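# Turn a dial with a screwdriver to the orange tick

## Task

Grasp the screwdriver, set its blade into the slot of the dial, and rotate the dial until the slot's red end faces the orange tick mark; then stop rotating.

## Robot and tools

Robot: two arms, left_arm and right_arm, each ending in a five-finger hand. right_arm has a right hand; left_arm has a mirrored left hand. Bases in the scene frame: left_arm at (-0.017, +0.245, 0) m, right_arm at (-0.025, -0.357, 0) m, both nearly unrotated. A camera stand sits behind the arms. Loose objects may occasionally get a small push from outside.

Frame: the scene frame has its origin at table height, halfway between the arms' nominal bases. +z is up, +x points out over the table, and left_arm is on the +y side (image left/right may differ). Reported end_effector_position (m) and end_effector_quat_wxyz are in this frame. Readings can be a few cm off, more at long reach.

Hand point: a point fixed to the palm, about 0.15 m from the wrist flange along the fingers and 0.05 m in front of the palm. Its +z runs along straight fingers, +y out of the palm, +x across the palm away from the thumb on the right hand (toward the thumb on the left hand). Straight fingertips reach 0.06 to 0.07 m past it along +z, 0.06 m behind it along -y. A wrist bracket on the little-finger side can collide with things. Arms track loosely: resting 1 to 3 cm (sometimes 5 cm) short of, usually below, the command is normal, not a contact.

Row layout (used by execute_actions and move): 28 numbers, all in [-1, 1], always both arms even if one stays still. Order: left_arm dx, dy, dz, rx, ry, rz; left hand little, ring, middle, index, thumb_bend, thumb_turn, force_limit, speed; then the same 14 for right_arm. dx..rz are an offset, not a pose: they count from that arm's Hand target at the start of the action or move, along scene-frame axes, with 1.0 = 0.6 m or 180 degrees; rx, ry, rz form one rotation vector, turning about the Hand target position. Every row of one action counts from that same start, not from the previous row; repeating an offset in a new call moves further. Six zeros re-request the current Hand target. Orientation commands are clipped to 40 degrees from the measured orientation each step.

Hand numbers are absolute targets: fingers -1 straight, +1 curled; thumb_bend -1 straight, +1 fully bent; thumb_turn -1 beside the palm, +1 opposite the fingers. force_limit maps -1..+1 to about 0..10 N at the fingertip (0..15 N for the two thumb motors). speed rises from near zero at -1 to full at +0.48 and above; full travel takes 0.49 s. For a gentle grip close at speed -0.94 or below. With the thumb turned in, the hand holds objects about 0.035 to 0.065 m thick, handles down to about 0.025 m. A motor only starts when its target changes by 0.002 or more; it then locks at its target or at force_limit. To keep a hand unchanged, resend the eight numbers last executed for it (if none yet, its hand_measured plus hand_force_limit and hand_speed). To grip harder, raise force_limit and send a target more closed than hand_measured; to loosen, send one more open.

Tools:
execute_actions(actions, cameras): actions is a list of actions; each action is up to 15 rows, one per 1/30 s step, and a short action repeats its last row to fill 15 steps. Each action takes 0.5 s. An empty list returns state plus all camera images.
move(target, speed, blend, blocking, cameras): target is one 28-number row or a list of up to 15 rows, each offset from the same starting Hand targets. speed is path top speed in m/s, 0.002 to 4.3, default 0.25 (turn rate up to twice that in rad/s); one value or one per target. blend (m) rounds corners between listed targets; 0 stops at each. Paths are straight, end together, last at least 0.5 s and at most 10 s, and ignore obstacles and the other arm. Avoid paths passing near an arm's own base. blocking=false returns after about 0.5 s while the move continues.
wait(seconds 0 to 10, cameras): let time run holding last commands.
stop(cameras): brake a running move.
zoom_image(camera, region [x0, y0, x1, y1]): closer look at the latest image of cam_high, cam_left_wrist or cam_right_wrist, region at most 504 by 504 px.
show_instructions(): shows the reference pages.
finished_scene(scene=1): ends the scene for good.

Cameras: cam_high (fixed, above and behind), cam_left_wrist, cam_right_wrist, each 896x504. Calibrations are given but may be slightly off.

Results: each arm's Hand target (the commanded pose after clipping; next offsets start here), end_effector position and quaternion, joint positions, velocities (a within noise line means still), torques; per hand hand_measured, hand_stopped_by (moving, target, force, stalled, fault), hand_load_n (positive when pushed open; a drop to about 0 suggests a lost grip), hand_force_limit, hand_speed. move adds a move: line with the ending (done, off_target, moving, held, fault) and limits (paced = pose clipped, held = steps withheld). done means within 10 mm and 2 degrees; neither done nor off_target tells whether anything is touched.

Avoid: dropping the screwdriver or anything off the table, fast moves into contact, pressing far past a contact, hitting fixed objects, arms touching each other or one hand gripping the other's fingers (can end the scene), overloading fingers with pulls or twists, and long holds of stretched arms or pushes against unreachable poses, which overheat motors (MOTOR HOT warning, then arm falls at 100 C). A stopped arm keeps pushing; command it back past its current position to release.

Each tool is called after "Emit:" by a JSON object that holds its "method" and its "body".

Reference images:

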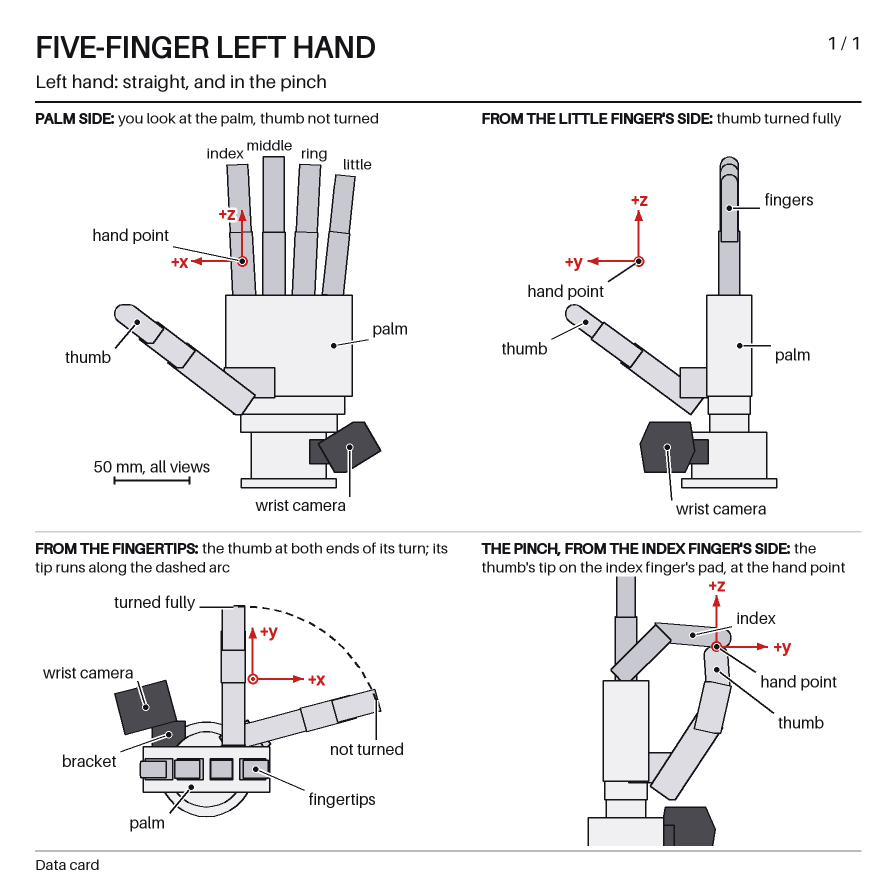

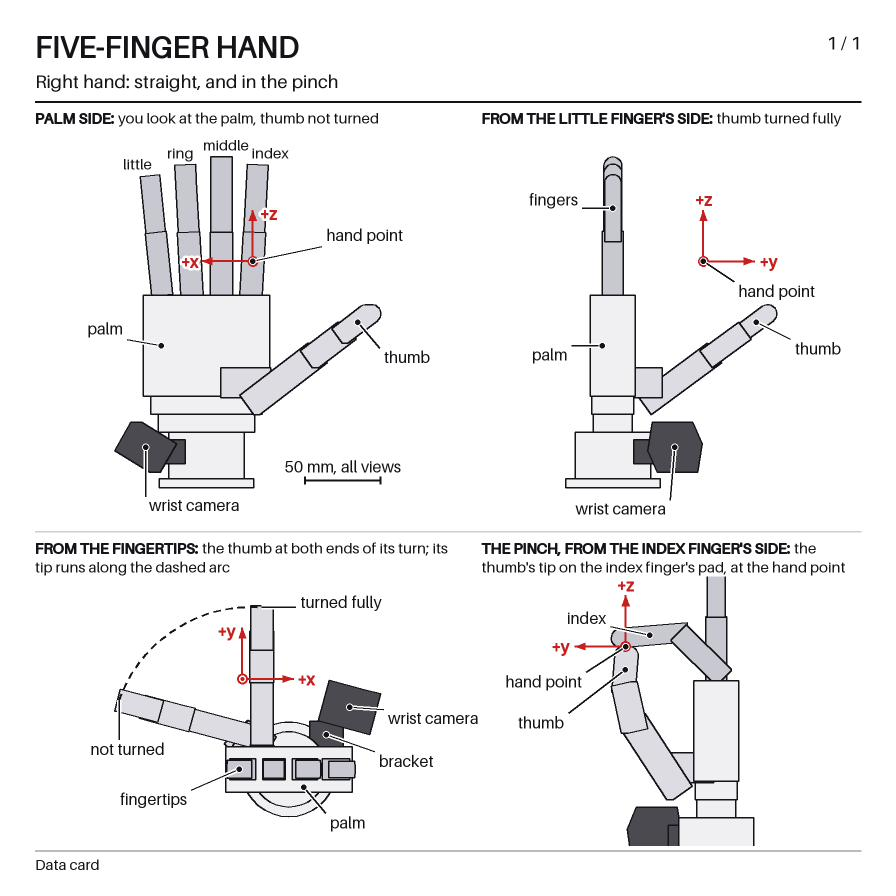

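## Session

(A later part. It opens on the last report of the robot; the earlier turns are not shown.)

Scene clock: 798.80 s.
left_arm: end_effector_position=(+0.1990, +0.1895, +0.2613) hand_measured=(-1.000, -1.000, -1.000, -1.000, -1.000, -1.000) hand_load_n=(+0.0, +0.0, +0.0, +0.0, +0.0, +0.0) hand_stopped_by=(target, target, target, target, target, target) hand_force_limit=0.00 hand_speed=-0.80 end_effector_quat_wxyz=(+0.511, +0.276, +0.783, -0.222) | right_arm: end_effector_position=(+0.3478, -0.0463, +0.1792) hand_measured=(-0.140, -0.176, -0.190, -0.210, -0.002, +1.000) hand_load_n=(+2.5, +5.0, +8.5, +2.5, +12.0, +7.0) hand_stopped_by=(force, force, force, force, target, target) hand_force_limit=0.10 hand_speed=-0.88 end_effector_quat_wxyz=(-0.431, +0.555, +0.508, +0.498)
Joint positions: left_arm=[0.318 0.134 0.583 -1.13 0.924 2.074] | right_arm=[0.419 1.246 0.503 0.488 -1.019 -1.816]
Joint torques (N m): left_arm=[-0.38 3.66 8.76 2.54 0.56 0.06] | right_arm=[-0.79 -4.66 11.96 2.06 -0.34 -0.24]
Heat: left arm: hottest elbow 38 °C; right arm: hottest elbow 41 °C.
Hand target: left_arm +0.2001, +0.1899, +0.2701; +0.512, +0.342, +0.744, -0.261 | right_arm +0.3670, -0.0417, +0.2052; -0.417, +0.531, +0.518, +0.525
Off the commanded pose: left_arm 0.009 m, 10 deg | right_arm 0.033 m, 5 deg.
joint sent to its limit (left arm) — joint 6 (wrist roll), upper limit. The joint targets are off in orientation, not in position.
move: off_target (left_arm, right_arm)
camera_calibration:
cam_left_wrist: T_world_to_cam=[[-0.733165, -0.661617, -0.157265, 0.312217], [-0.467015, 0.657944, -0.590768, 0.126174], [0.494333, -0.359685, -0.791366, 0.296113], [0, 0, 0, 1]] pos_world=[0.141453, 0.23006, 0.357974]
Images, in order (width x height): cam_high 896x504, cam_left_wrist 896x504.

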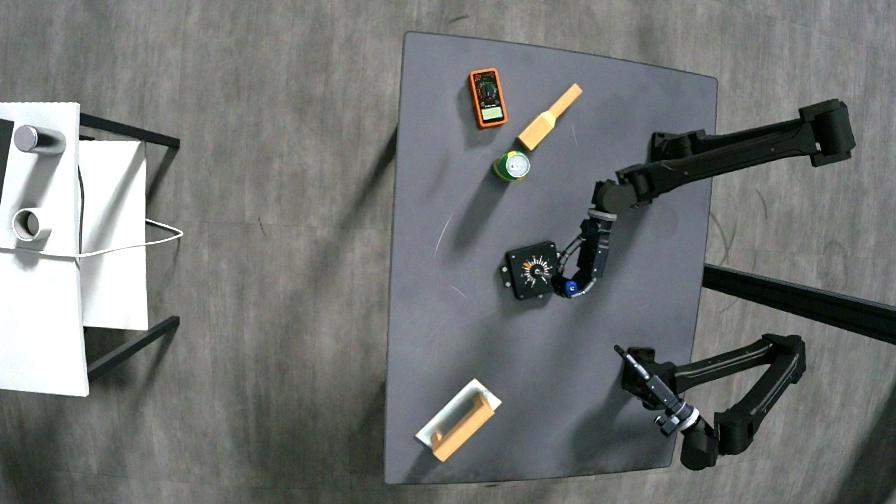

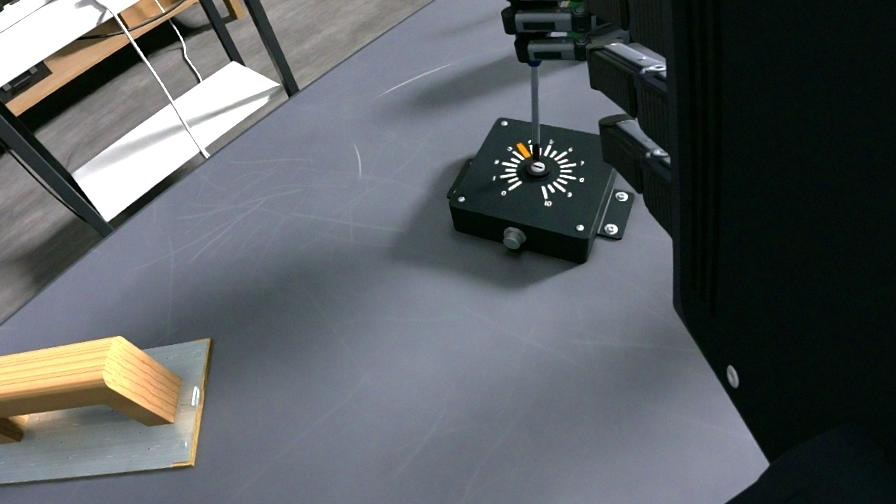

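Emit:
{"method": "move", "body": {"target": [0,0,0,0,0,0,-1,-1,-1,-1,-1,-1,0,-0.8, -0.0067,-0.0033,-0.0133,0,0,0,0.35,0.35,0.35,0.35,0,1,0.1,-0.88], "speed": 0.04, "cameras": ["cam_high","cam_left_wrist"]}}

Emit:
{"method": "zoom_image", "body": {"camera": "cam_left_wrist", "region": [510, 120, 570, 190]}}

Emit:
{"method": "zoom_image", "body": {"camera": "cam_high", "region": [520, 255, 580, 295]}}

Scene clock: 825.33 s.
left_arm: end_effector_position=(+0.1990, +0.1895, +0.2613) hand_measured=(-1.000, -1.000, -1.000, -1.000, -1.000, -1.000) hand_load_n=(-0.5, +0.0, +0.0, +0.0, +0.0, +0.0) hand_stopped_by=(target, target, target, target, target, target) hand_force_limit=0.00 hand_speed=-0.80 end_effector_quat_wxyz=(+0.511, +0.276, +0.783, -0.222) | right_arm: end_effector_position=(+0.3503, -0.0452, +0.1808) hand_measured=(-0.140, -0.176, -0.190, -0.210, -0.002, +1.000) hand_load_n=(+2.5, +5.0, +8.5, +2.5, +11.5, +7.0) hand_stopped_by=(force, force, force, force, target, target) hand_force_limit=0.10 hand_speed=-0.88 end_effector_quat_wxyz=(-0.429, +0.549, +0.510, +0.505)
Joint positions: left_arm=[0.318 0.134 0.583 -1.13 0.924 2.074] | right_arm=[0.419 1.257 0.503 0.518 -1.019 -1.817]
Joint torques (N m): left_arm=[-1.26 3.9 8.87 2.45 0.53 0.06] | right_arm=[-0.5 -5.01 10.13 2.14 -0.32 -0.24]
Heat: left arm: hottest elbow 38 °C; right arm: hottest elbow 41 °C.
Hand target: left_arm +0.2001, +0.1899, +0.2701; +0.512, +0.342, +0.744, -0.261 | right_arm +0.3630, -0.0437, +0.1971; -0.417, +0.531, +0.518, +0.525
Off the commanded pose: left_arm 0.009 m, 10 deg | right_arm 0.021 m, 4 deg.
joint sent to its limit (left arm) — joint 6 (wrist roll), upper limit. The joint targets are off in orientation, not in position.
move: off_target (left_arm, right_arm)
camera_calibration:
cam_left_wrist: T_world_to_cam=[[-0.733165, -0.661617, -0.157265, 0.312217], [-0.467015, 0.657944, -0.590768, 0.126174], [0.494333, -0.359685, -0.791366, 0.296113], [0, 0, 0, 1]] pos_world=[0.141453, 0.23006, 0.357974]
Images, in order (width x height): cam_high 896x504, cam_left_wrist 896x504.

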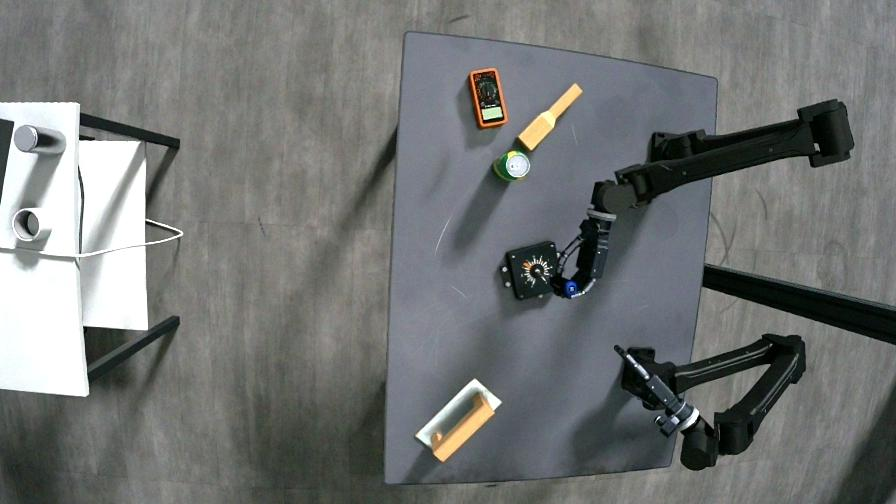

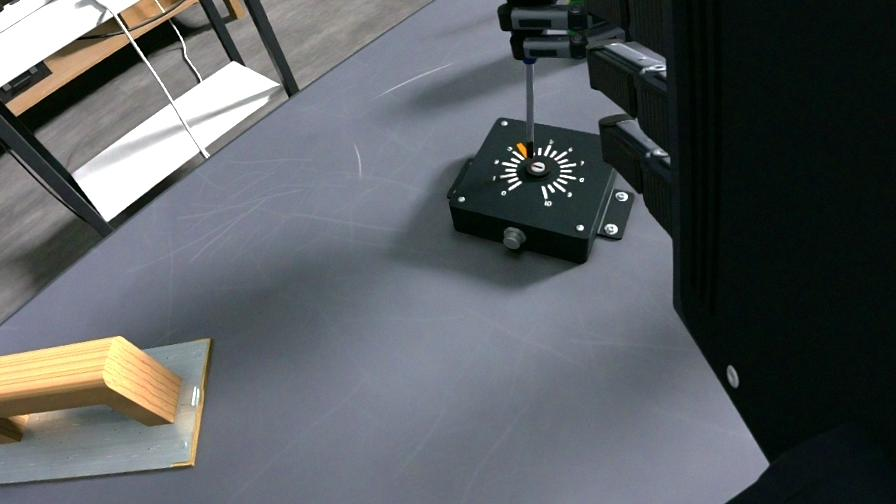

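Scaled by 7.200 from the camera's 896x504 image, which has a finer 1280x720 frame.

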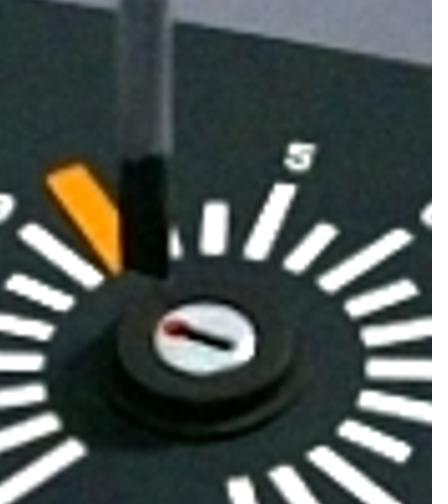

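Scaled by 8.400 from the camera's 896x504 image, which has a finer 1280x720 frame.

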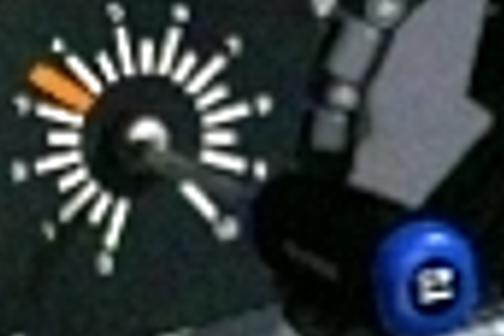

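Emit:
{"method": "move", "body": {"target": [[0,0,0,0,0,0,-1,-1,-1,-1,-1,-1,0,-0.8, 0.0,0.0,0.1,0,0,0,0.35,0.35,0.35,0.35,0,1,0.1,-0.88],[0,0,0,0,0,0,-1,-1,-1,-1,-1,-1,0,-0.8, -0.005,0.0,0.0,0,0,0,0.35,0.35,0.35,0.35,0,1,0.1,-0.88]], "speed": 0.1, "cameras": ["cam_high","cam_left_wrist"]}}

Emit:
{"method": "zoom_image", "body": {"camera": "cam_left_wrist", "region": [500, 100, 580, 190]}}

Emit:
{"method": "zoom_image", "body": {"camera": "cam_high", "region": [520, 255, 580, 295]}}

Scene clock: 858.33 s.
left_arm: end_effector_position=(+0.1990, +0.1895, +0.2613) hand_measured=(-1.000, -1.000, -1.000, -1.000, -1.000, -1.000) hand_load_n=(+0.0, +0.0, +0.0, +0.0, +0.0, +0.0) hand_stopped_by=(target, target, target, target, target, target) hand_force_limit=0.00 hand_speed=-0.80 end_effector_quat_wxyz=(+0.511, +0.276, +0.783, -0.222) | right_arm: end_effector_position=(+0.3554, -0.0430, +0.1921) hand_measured=(-0.140, -0.176, -0.190, -0.210, -0.002, +1.000) hand_load_n=(+2.5, +5.0, +8.0, +2.5, +12.0, +7.0) hand_stopped_by=(force, force, force, force, target, target) hand_force_limit=0.10 hand_speed=-0.88 end_effector_quat_wxyz=(-0.425, +0.540, +0.514, +0.514)
Joint positions: left_arm=[0.318 0.134 0.583 -1.13 0.924 2.074] | right_arm=[0.419 1.252 0.52 0.519 -1.019 -1.823]
Joint torques (N m): left_arm=[-1.14 4.31 8.98 2.28 0.56 0.06] | right_arm=[-0.21 -5.07 8.16 2.22 -0.15 -0.13]
Heat: left arm: hottest elbow 38 °C; right arm: hottest elbow 39 °C.
Hand target: left_arm +0.2001, +0.1899, +0.2701; +0.512, +0.342, +0.744, -0.261 | right_arm +0.3600, -0.0437, +0.1972; -0.417, +0.531, +0.518, +0.525
Off the commanded pose: left_arm 0.009 m, 10 deg | right_arm 0.007 m, 2 deg.
joint sent to its limit (left arm) — joint 6 (wrist roll), upper limit. The joint targets are off in orientation, not in position.
move: off_target (left_arm)
camera_calibration:
cam_left_wrist: T_world_to_cam=[[-0.733165, -0.661617, -0.157265, 0.312217], [-0.467015, 0.657944, -0.590768, 0.126174], [0.494333, -0.359685, -0.791366, 0.296113], [0, 0, 0, 1]] pos_world=[0.141453, 0.23006, 0.357974]
Images, in order (width x height): cam_high 896x504, cam_left_wrist 896x504.

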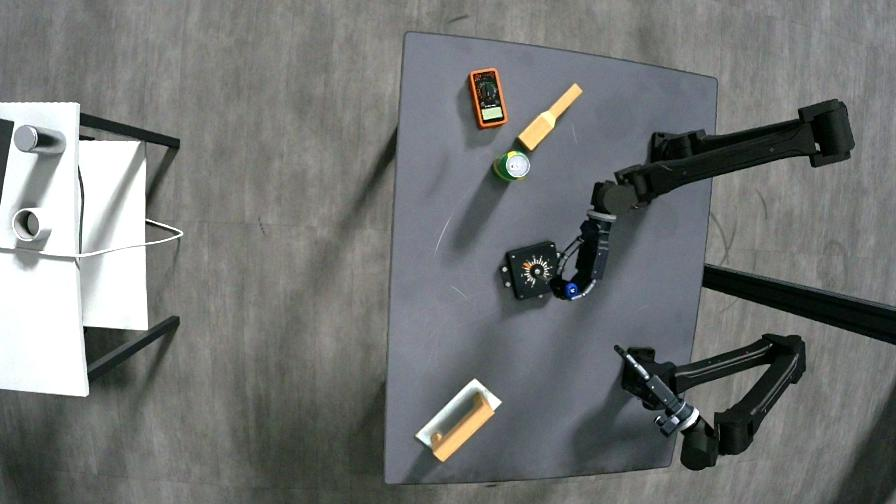

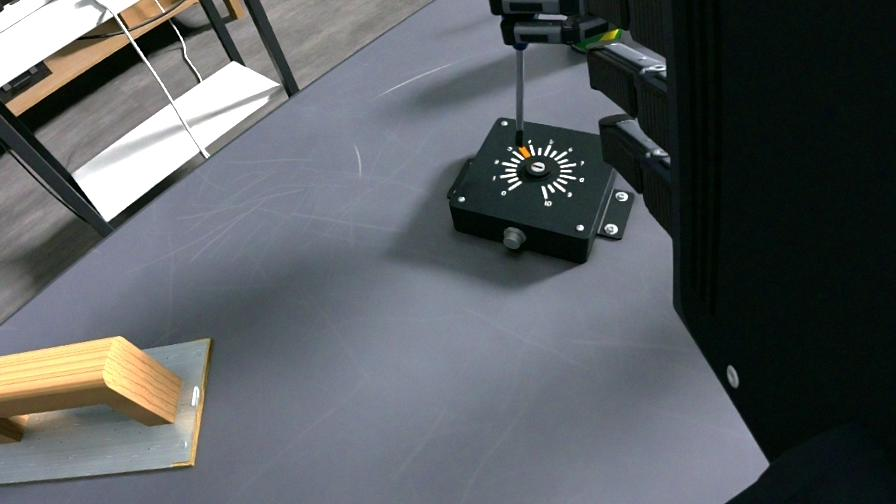

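Scaled by 5.600 from the camera's 896x504 image, which has a finer 1280x720 frame.

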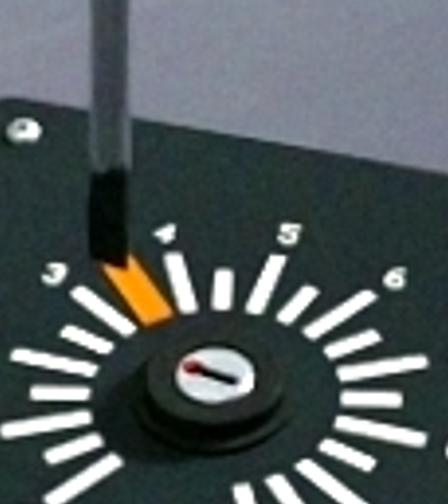

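Scaled by 8.400 from the camera's 896x504 image, which has a finer 1280x720 frame.

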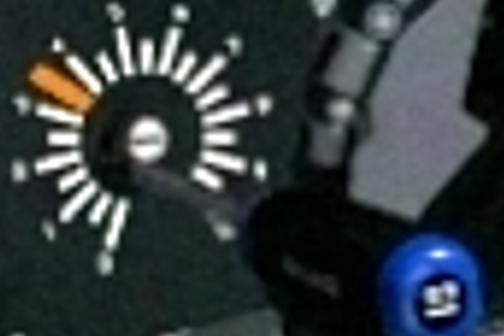

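Emit:
{"method": "move", "body": {"target": [[0,0,0,0,0,0,-1,-1,-1,-1,-1,-1,0,-0.8, -0.0148,-0.0078,0.06,-0.0035,0.012,-0.0005,0.35,0.35,0.35,0.35,0,1,0.1,-0.88],[0,0,0,0,0,0,-1,-1,-1,-1,-1,-1,0,-0.8, -0.0148,-0.0078,-0.008,-0.0035,0.012,-0.0005,0.35,0.35,0.35,0.35,0,1,0.1,-0.88]], "speed": 0.1, "cameras": ["cam_high","cam_left_wrist"]}}

Emit:
{"method": "zoom_image", "body": {"camera": "cam_left_wrist", "region": [500, 100, 580, 190]}}

Emit:
{"method": "zoom_image", "body": {"camera": "cam_high", "region": [520, 255, 580, 295]}}

Scene clock: 882.07 s.
left_arm: end_effector_position=(+0.1990, +0.1895, +0.2613) hand_measured=(-1.000, -1.000, -1.000, -1.000, -1.000, -1.000) hand_load_n=(+0.0, +0.0, +0.0, +0.0, -0.5, +0.0) hand_stopped_by=(target, target, target, target, target, target) hand_force_limit=0.00 hand_speed=-0.80 end_effector_quat_wxyz=(+0.511, +0.276, +0.783, -0.222) | right_arm: end_effector_position=(+0.3461, -0.0472, +0.1872) hand_measured=(-0.140, -0.176, -0.190, -0.210, -0.002, +1.000) hand_load_n=(+2.5, +5.0, +8.5, +2.5, +11.5, +7.0) hand_stopped_by=(force, force, force, force, target, target) hand_force_limit=0.10 hand_speed=-0.88 end_effector_quat_wxyz=(-0.429, +0.550, +0.511, +0.502)
Joint positions: left_arm=[0.318 0.134 0.583 -1.13 0.924 2.074] | right_arm=[0.419 1.222 0.503 0.472 -1.019 -1.823]
Joint torques (N m): left_arm=[0.03 3.19 8.9 2.47 0.55 0.1] | right_arm=[-0.44 -4.84 8.24 2 -0.23 -0.05]
Heat: left arm: hottest elbow 38 °C; right arm: hottest elbow 37 °C.
Hand target: left_arm +0.2001, +0.1899, +0.2701; +0.512, +0.342, +0.744, -0.261 | right_arm +0.3511, -0.0484, +0.1925; -0.423, +0.544, +0.512, +0.513
Off the commanded pose: left_arm 0.009 m, 10 deg | right_arm 0.007 m, 1 deg.
joint sent to its limit (left arm) — joint 6 (wrist roll), upper limit. The joint targets are off in orientation, not in position.
move: off_target (left_arm)
camera_calibration:
cam_left_wrist: T_world_to_cam=[[-0.733165, -0.661617, -0.157265, 0.312217], [-0.467015, 0.657944, -0.590768, 0.126174], [0.494333, -0.359685, -0.791366, 0.296113], [0, 0, 0, 1]] pos_world=[0.141453, 0.23006, 0.357974]
Images, in order (width x height): cam_high 896x504, cam_left_wrist 896x504.

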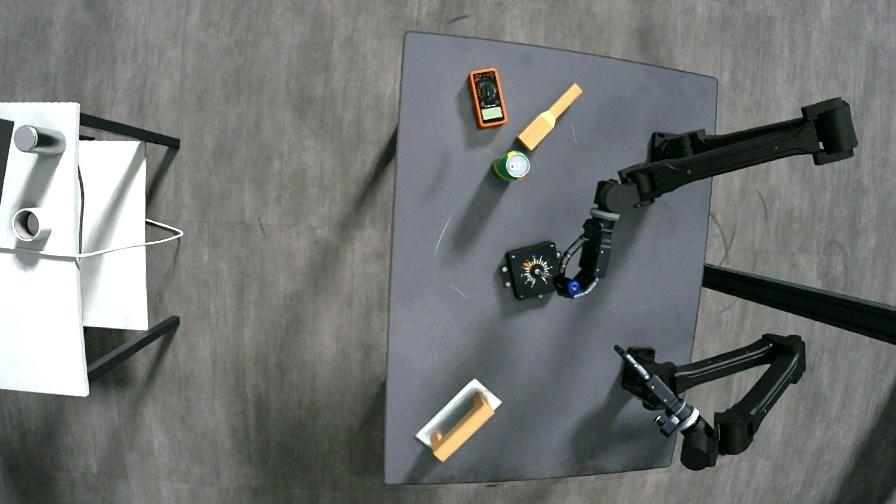

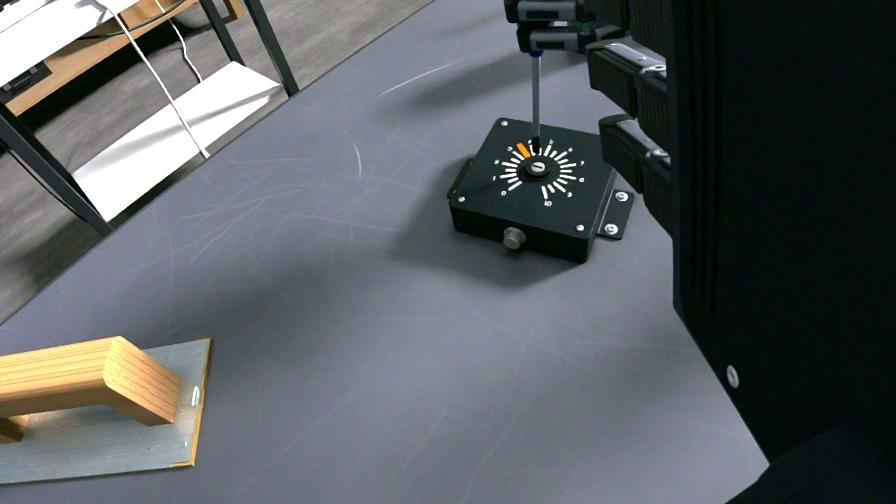

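Scaled by 5.600 from the camera's 896x504 image, which has a finer 1280x720 frame.

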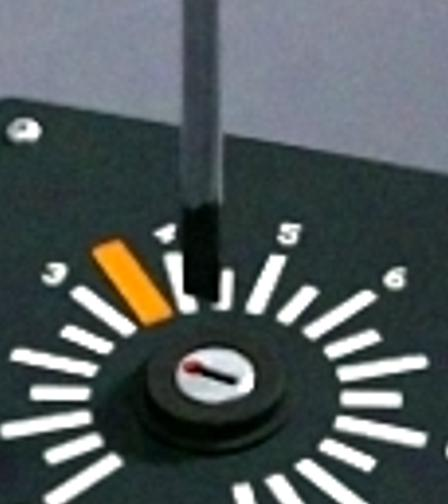

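Scaled by 8.400 from the camera's 896x504 image, which has a finer 1280x720 frame.

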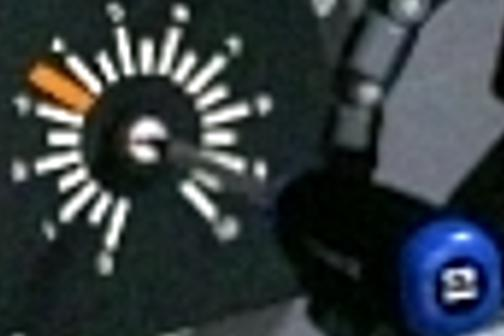

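Emit:
{"method": "move", "body": {"target": [[0,0,0,0,0,0,-1,-1,-1,-1,-1,-1,0,-0.8, -0.0027,-0.0025,0.06,0,0,0,0.35,0.35,0.35,0.35,0,1,0.1,-0.88],[0,0,0,0,0,0,-1,-1,-1,-1,-1,-1,0,-0.8, -0.0027,-0.0025,-0.019,0,0,0,0.35,0.35,0.35,0.35,0,1,0.1,-0.88]], "speed": 0.1, "cameras": ["cam_high","cam_left_wrist"]}}

Emit:
{"method": "zoom_image", "body": {"camera": "cam_left_wrist", "region": [500, 100, 580, 190]}}

Emit:
{"method": "zoom_image", "body": {"camera": "cam_high", "region": [520, 255, 580, 295]}}

Scene clock: 905.30 s.
left_arm: end_effector_position=(+0.1990, +0.1895, +0.2613) hand_measured=(-1.000, -1.000, -1.000, -1.000, -1.000, -1.000) hand_load_n=(-0.5, +0.0, +0.0, +0.0, +0.0, +0.0) hand_stopped_by=(target, target, target, target, target, target) hand_force_limit=0.00 hand_speed=-0.80 end_effector_quat_wxyz=(+0.511, +0.276, +0.783, -0.222) | right_arm: end_effector_position=(+0.3445, -0.0476, +0.1781) hand_measured=(-0.140, -0.176, -0.190, -0.210, -0.002, +1.000) hand_load_n=(+2.5, +5.0, +8.0, +2.5, +11.5, +7.0) hand_stopped_by=(force, force, force, force, target, target) hand_force_limit=0.10 hand_speed=-0.88 end_effector_quat_wxyz=(-0.429, +0.549, +0.511, +0.504)
Joint positions: left_arm=[0.318 0.134 0.583 -1.13 0.924 2.074] | right_arm=[0.419 1.245 0.486 0.517 -1.021 -1.823]
Joint torques (N m): left_arm=[-1.2 4.48 8.69 2.74 0.56 0.1] | right_arm=[-0.44 -4.95 7.73 1.91 -0.27 -0.02]
Heat: left arm: hottest elbow 38 °C; right arm: hottest elbow 36 °C.
Hand target: left_arm +0.2001, +0.1899, +0.2701; +0.512, +0.342, +0.744, -0.261 | right_arm +0.3494, -0.0498, +0.1810; -0.424, +0.544, +0.512, +0.512
Off the commanded pose: left_arm 0.009 m, 10 deg | right_arm 0.006 m, 1 deg.
joint sent to its limit (left arm) — joint 6 (wrist roll), upper limit. The joint targets are off in orientation, not in position.
move: off_target (left_arm)
camera_calibration:
cam_left_wrist: T_world_to_cam=[[-0.733165, -0.661617, -0.157265, 0.312217], [-0.467015, 0.657944, -0.590768, 0.126174], [0.494333, -0.359685, -0.791366, 0.296113], [0, 0, 0, 1]] pos_world=[0.141453, 0.23006, 0.357974]
Images, in order (width x height): cam_high 896x504, cam_left_wrist 896x504.

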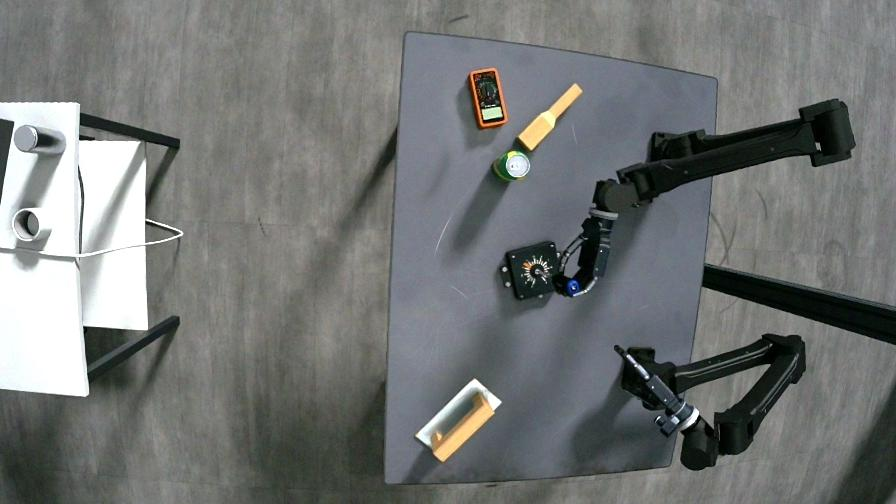

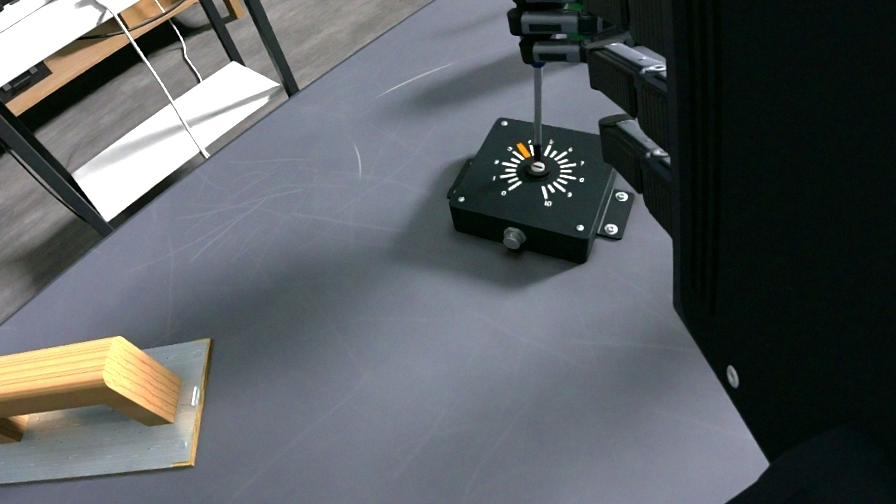

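Scaled by 5.600 from the camera's 896x504 image, which has a finer 1280x720 frame.

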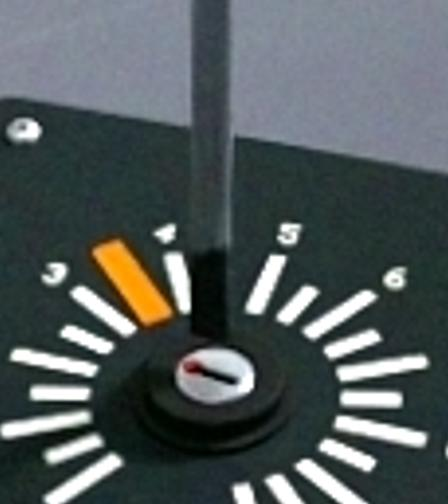

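Scaled by 8.400 from the camera's 896x504 image, which has a finer 1280x720 frame.

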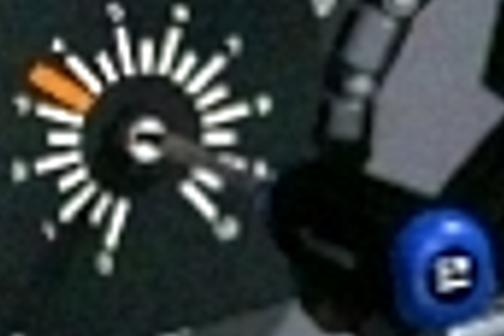

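Emit:
{"method": "move", "body": {"target": [[0,0,0,0,0,0,-1,-1,-1,-1,-1,-1,0,-0.8, -0.0008,-0.0014,0.05,0,0,0,0.35,0.35,0.35,0.35,0,1,0.1,-0.88],[0,0,0,0,0,0,-1,-1,-1,-1,-1,-1,0,-0.8, -0.0008,-0.0014,-0.0145,0,0,0,0.35,0.35,0.35,0.35,0,1,0.1,-0.88]], "speed": [0.1,0.04], "cameras": ["cam_high","cam_left_wrist"]}}

Emit:
{"method": "zoom_image", "body": {"camera": "cam_left_wrist", "region": [510, 120, 570, 190]}}

Emit:
{"method": "zoom_image", "body": {"camera": "cam_high", "region": [520, 255, 580, 295]}}

Scene clock: 921.60 s.
left_arm: end_effector_position=(+0.1990, +0.1895, +0.2613) hand_measured=(-1.000, -1.000, -1.000, -1.000, -1.000, -1.000) hand_load_n=(+0.0, +0.0, +0.0, +0.0, +0.0, +0.0) hand_stopped_by=(target, target, target, target, target, target) hand_force_limit=0.00 hand_speed=-0.80 end_effector_quat_wxyz=(+0.511, +0.276, +0.783, -0.222) | right_arm: end_effector_position=(+0.3451, -0.0478, +0.1742) hand_measured=(-0.140, -0.176, -0.190, -0.210, -0.002, +1.000) hand_load_n=(+2.5, +5.0, +8.5, +2.5, +12.0, +6.5) hand_stopped_by=(force, force, force, force, target, target) hand_force_limit=0.10 hand_speed=-0.88 end_effector_quat_wxyz=(-0.427, +0.545, +0.512, +0.508)
Joint positions: left_arm=[0.318 0.134 0.583 -1.13 0.924 2.074] | right_arm=[0.417 1.263 0.477 0.557 -1.022 -1.823]
Joint torques (N m): left_arm=[-0.85 3.84 8.66 2.5 0.54 0.06] | right_arm=[-0.91 -3.96 7.34 1.87 -0.27 -0.04]
Heat: left arm: hottest elbow 38 °C; right arm: hottest elbow 36 °C.
Hand target: left_arm +0.2001, +0.1899, +0.2701; +0.512, +0.342, +0.744, -0.261 | right_arm +0.3490, -0.0506, +0.1723; -0.424, +0.544, +0.512, +0.512
Off the commanded pose: left_arm 0.009 m, 10 deg | right_arm 0.005 m, 1 deg.
joint sent to its limit (left arm) — joint 6 (wrist roll), upper limit. The joint targets are off in orientation, not in position.
move: off_target (left_arm)
camera_calibration:
cam_left_wrist: T_world_to_cam=[[-0.733165, -0.661617, -0.157265, 0.312217], [-0.467015, 0.657944, -0.590768, 0.126174], [0.494333, -0.359685, -0.791366, 0.296113], [0, 0, 0, 1]] pos_world=[0.141453, 0.23006, 0.357974]
Images, in order (width x height): cam_high 896x504, cam_left_wrist 896x504.

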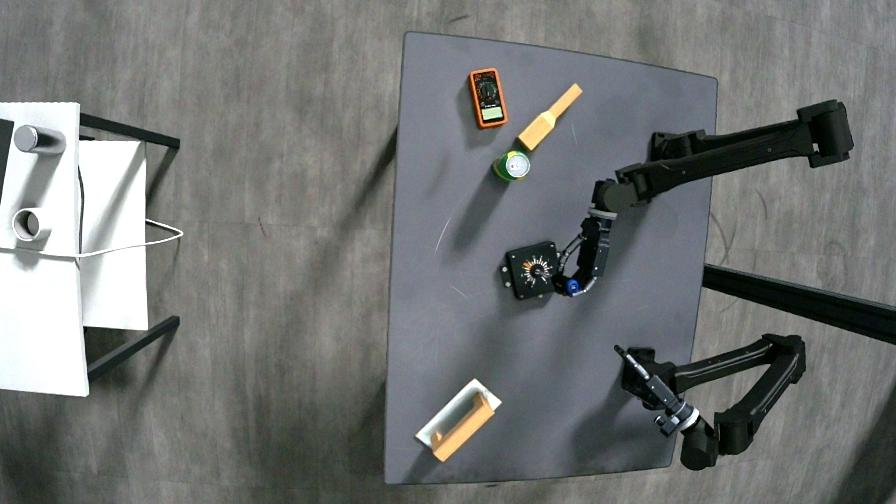

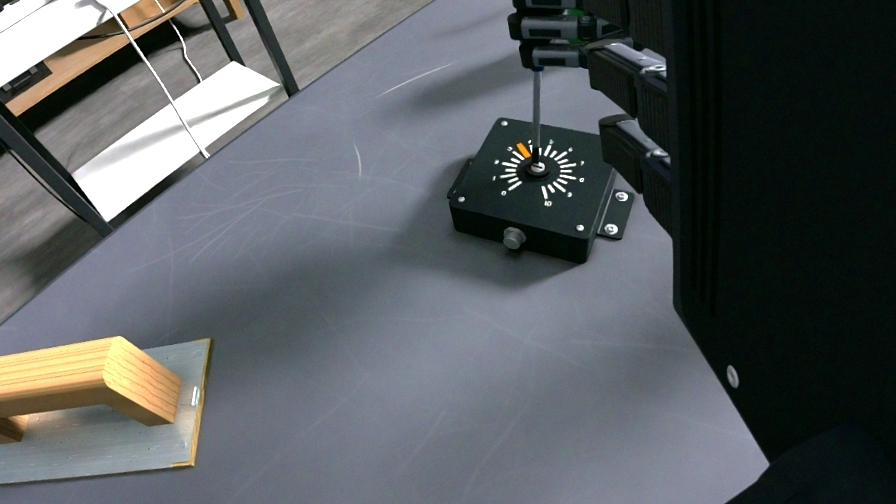

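Scaled by 7.200 from the camera's 896x504 image, which has a finer 1280x720 frame.

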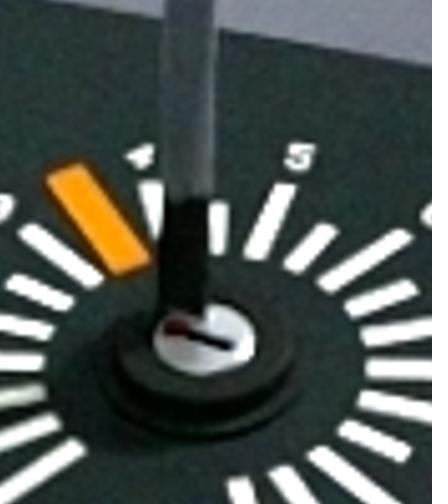

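Scaled by 8.400 from the camera's 896x504 image, which has a finer 1280x720 frame.

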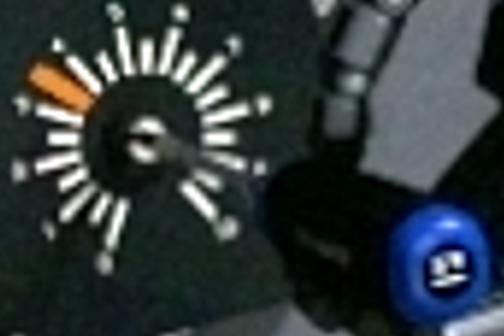

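Emit:
{"method": "zoom_image", "body": {"camera": "cam_high", "region": [530, 262, 554, 280]}}

Emit:
{"method": "zoom_image", "body": {"camera": "cam_left_wrist", "region": [526, 152, 550, 176]}}

Scaled by 21.000 from the camera's 896x504 image, which has a finer 1280x720 frame.

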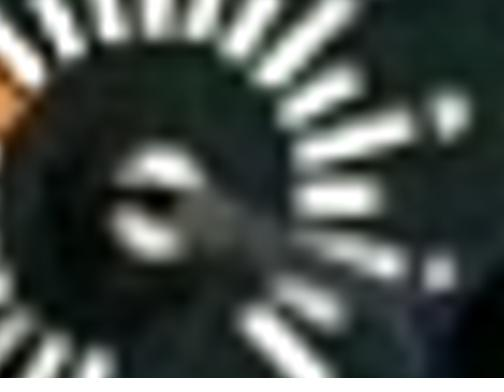

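Scaled by 21.000 from the camera's 896x504 image, which has a finer 1280x720 frame.

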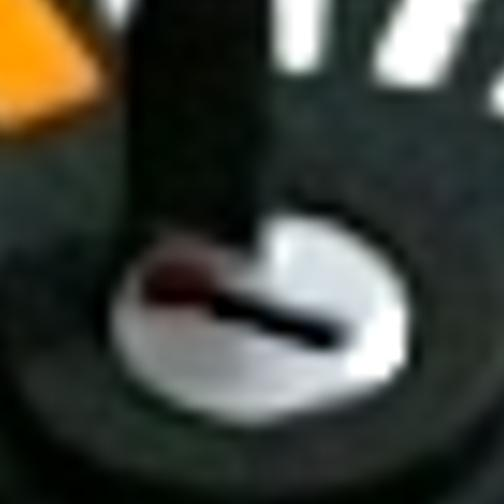

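Emit:
{"method": "move", "body": {"target": [[0,0,0,0,0,0,-1,-1,-1,-1,-1,-1,0,-0.8, -0.0045,-0.0006,0.05,0,0,0,0.35,0.35,0.35,0.35,0,1,0.1,-0.88],[0,0,0,0,0,0,-1,-1,-1,-1,-1,-1,0,-0.8, -0.0045,-0.0006,-0.003,0,0,0,0.35,0.35,0.35,0.35,0,1,0.1,-0.88]], "speed": [0.1,0.04], "cameras": ["cam_high","cam_left_wrist"]}}

Emit:
{"method": "zoom_image", "body": {"camera": "cam_high", "region": [530, 262, 554, 280]}}

Emit:
{"method": "zoom_image", "body": {"camera": "cam_left_wrist", "region": [520, 146, 556, 176]}}

Scene clock: 957.57 s.
left_arm: end_effector_position=(+0.1990, +0.1895, +0.2613) hand_measured=(-1.000, -1.000, -1.000, -1.000, -1.000, -1.000) hand_load_n=(+0.0, +0.0, +0.0, +0.0, +0.0, +0.0) hand_stopped_by=(target, target, target, target, target, target) hand_force_limit=0.00 hand_speed=-0.80 end_effector_quat_wxyz=(+0.511, +0.276, +0.783, -0.222) | right_arm: end_effector_position=(+0.3432, -0.0487, +0.1742) hand_measured=(-0.140, -0.176, -0.190, -0.210, -0.002, +1.000) hand_load_n=(+2.5, +5.0, +8.0, +2.0, +11.5, +6.5) hand_stopped_by=(force, force, force, force, target, target) hand_force_limit=0.10 hand_speed=-0.88 end_effector_quat_wxyz=(-0.427, +0.543, +0.513, +0.510)
Joint positions: left_arm=[0.318 0.134 0.583 -1.13 0.924 2.074] | right_arm=[0.417 1.26 0.469 0.566 -1.022 -1.823]
Joint torques (N m): left_arm=[-0.09 4.13 8.62 2.76 0.53 0.08] | right_arm=[-0.32 -4.01 7.25 1.88 -0.19 -0.04]
Heat: left arm: hottest elbow 38 °C; right arm: hottest elbow 34 °C.
Hand target: left_arm +0.2001, +0.1899, +0.2701; +0.512, +0.342, +0.744, -0.261 | right_arm +0.3463, -0.0510, +0.1707; -0.424, +0.544, +0.512, +0.513
Off the commanded pose: left_arm 0.009 m, 10 deg | right_arm 0.005 m, 0 deg.
joint sent to its limit (left arm) — joint 6 (wrist roll), upper limit. The joint targets are off in orientation, not in position.
move: off_target (left_arm)
camera_calibration:
cam_left_wrist: T_world_to_cam=[[-0.733165, -0.661617, -0.157265, 0.312217], [-0.467015, 0.657944, -0.590768, 0.126174], [0.494333, -0.359685, -0.791366, 0.296113], [0, 0, 0, 1]] pos_world=[0.141453, 0.23006, 0.357974]
Images, in order (width x height): cam_high 896x504, cam_left_wrist 896x504.

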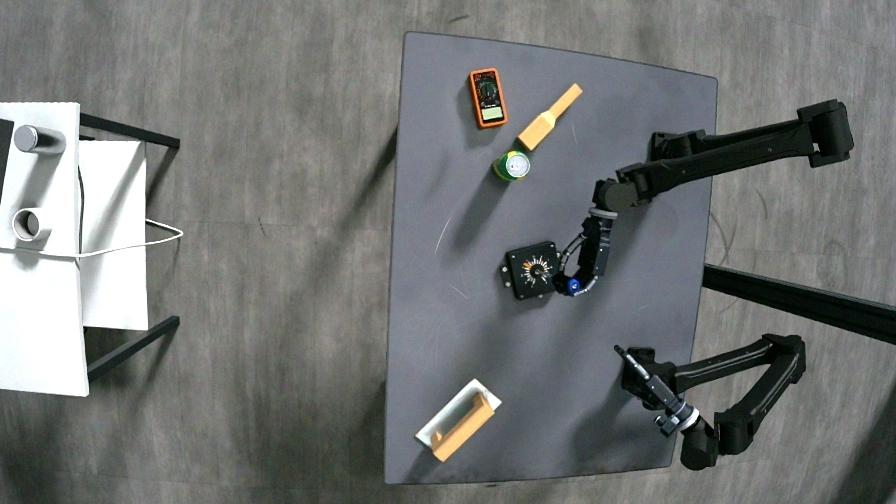

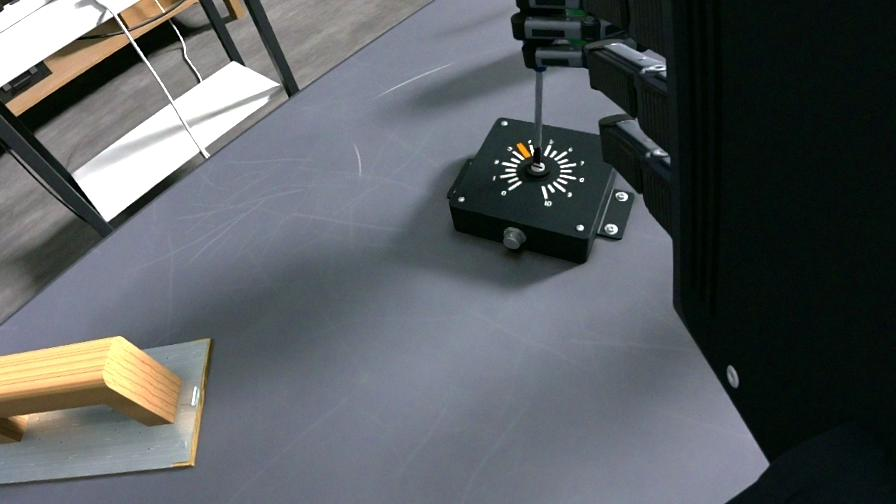

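Scaled by 21.000 from the camera's 896x504 image, which has a finer 1280x720 frame.

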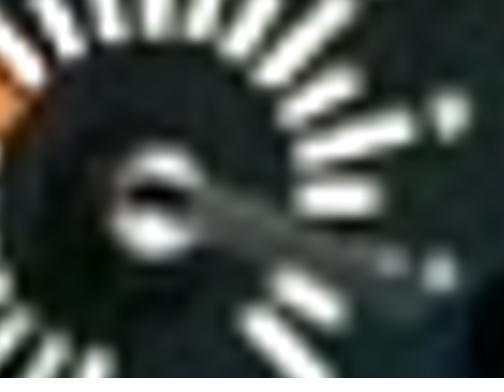

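Scaled by 14.000 from the camera's 896x504 image, which has a finer 1280x720 frame.

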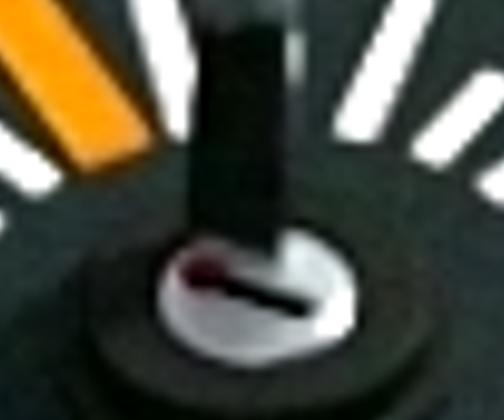

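Emit:
{"method": "move", "body": {"target": [[0,0,0,0,0,0,-1,-1,-1,-1,-1,-1,0,-0.8, -0.0025,0.0015,0.05,0,0,0,0.35,0.35,0.35,0.35,0,1,0.1,-0.88],[0,0,0,0,0,0,-1,-1,-1,-1,-1,-1,0,-0.8, -0.0025,0.0015,-0.004,0,0,0,0.35,0.35,0.35,0.35,0,1,0.1,-0.88]], "speed": [0.1,0.04], "cameras": ["cam_high","cam_left_wrist"]}}

Emit:
{"method": "zoom_image", "body": {"camera": "cam_high", "region": [530, 262, 554, 280]}}

Emit:
{"method": "zoom_image", "body": {"camera": "cam_left_wrist", "region": [520, 146, 556, 176]}}

Scene clock: 988.50 s.
left_arm: end_effector_position=(+0.1990, +0.1895, +0.2613) hand_measured=(-1.000, -1.000, -1.000, -1.000, -1.000, -1.000) hand_load_n=(+0.0, +0.0, +0.0, +0.0, +0.0, +0.0) hand_stopped_by=(target, target, target, target, target, target) hand_force_limit=0.00 hand_speed=-0.80 end_effector_quat_wxyz=(+0.511, +0.276, +0.783, -0.222) | right_arm: end_effector_position=(+0.3433, -0.0491, +0.1739) hand_measured=(-0.140, -0.176, -0.190, -0.210, -0.002, +1.000) hand_load_n=(+2.5, +5.0, +8.0, +2.0, +11.5, +6.0) hand_stopped_by=(force, force, force, force, target, target) hand_force_limit=0.10 hand_speed=-0.88 end_effector_quat_wxyz=(-0.425, +0.542, +0.513, +0.513)
Joint positions: left_arm=[0.318 0.134 0.583 -1.13 0.924 2.074] | right_arm=[0.417 1.262 0.464 0.58 -1.019 -1.823]
Joint torques (N m): left_arm=[-0.03 4.42 8.62 2.63 0.48 0.07] | right_arm=[-0.03 -3.84 7.13 1.66 -0.1 -0.01]
Heat: left arm: hottest elbow 38 °C; right arm: hottest elbow 34 °C.
Hand target: left_arm +0.2001, +0.1899, +0.2701; +0.512, +0.342, +0.744, -0.261 | right_arm +0.3448, -0.0501, +0.1682; -0.424, +0.544, +0.512, +0.512
Off the commanded pose: left_arm 0.009 m, 10 deg | right_arm 0.006 m, 0 deg.
joint sent to its limit (left arm) — joint 6 (wrist roll), upper limit. The joint targets are off in orientation, not in position.
move: off_target (left_arm)
camera_calibration:
cam_left_wrist: T_world_to_cam=[[-0.733165, -0.661617, -0.157265, 0.312217], [-0.467015, 0.657944, -0.590768, 0.126174], [0.494333, -0.359685, -0.791366, 0.296113], [0, 0, 0, 1]] pos_world=[0.141453, 0.23006, 0.357974]
Images, in order (width x height): cam_high 896x504, cam_left_wrist 896x504.

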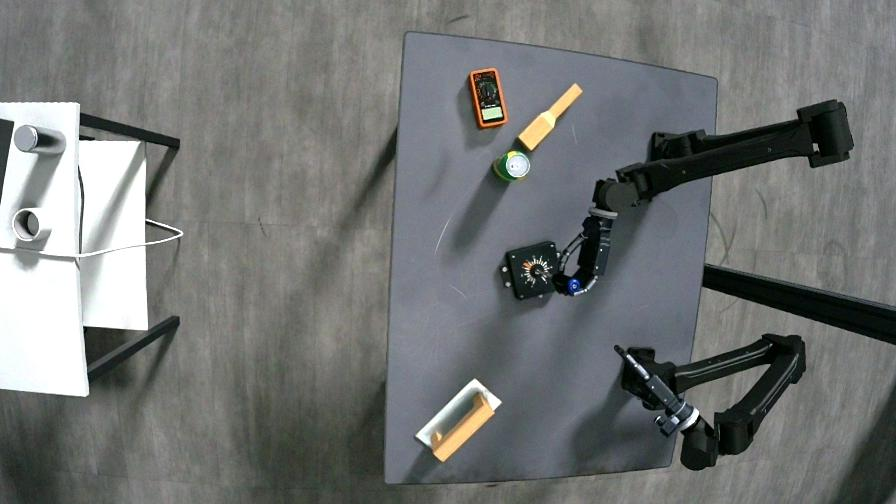

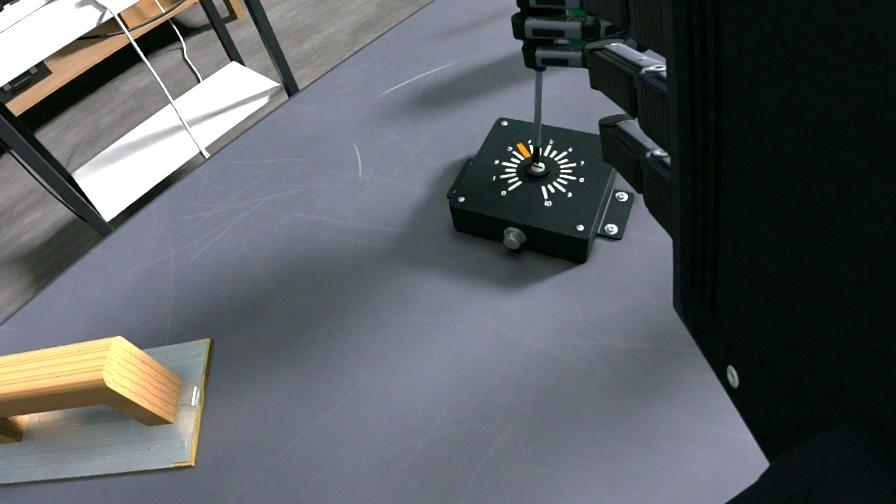

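Scaled by 21.000 from the camera's 896x504 image, which has a finer 1280x720 frame.

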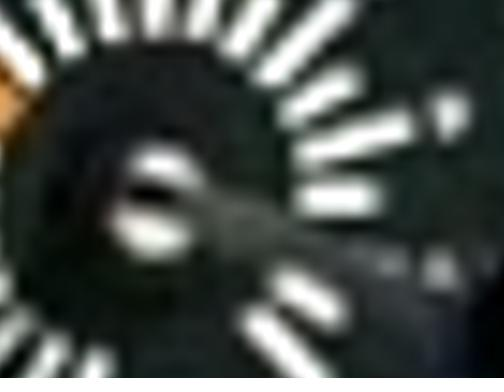

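Scaled by 14.000 from the camera's 896x504 image, which has a finer 1280x720 frame.

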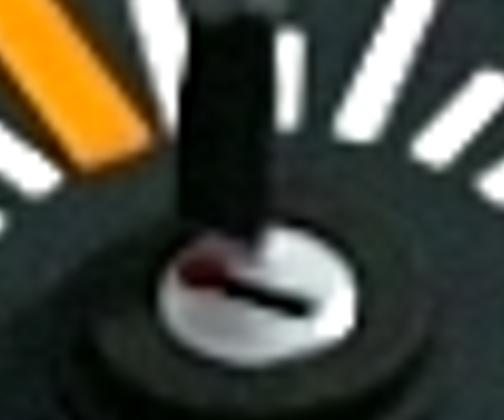

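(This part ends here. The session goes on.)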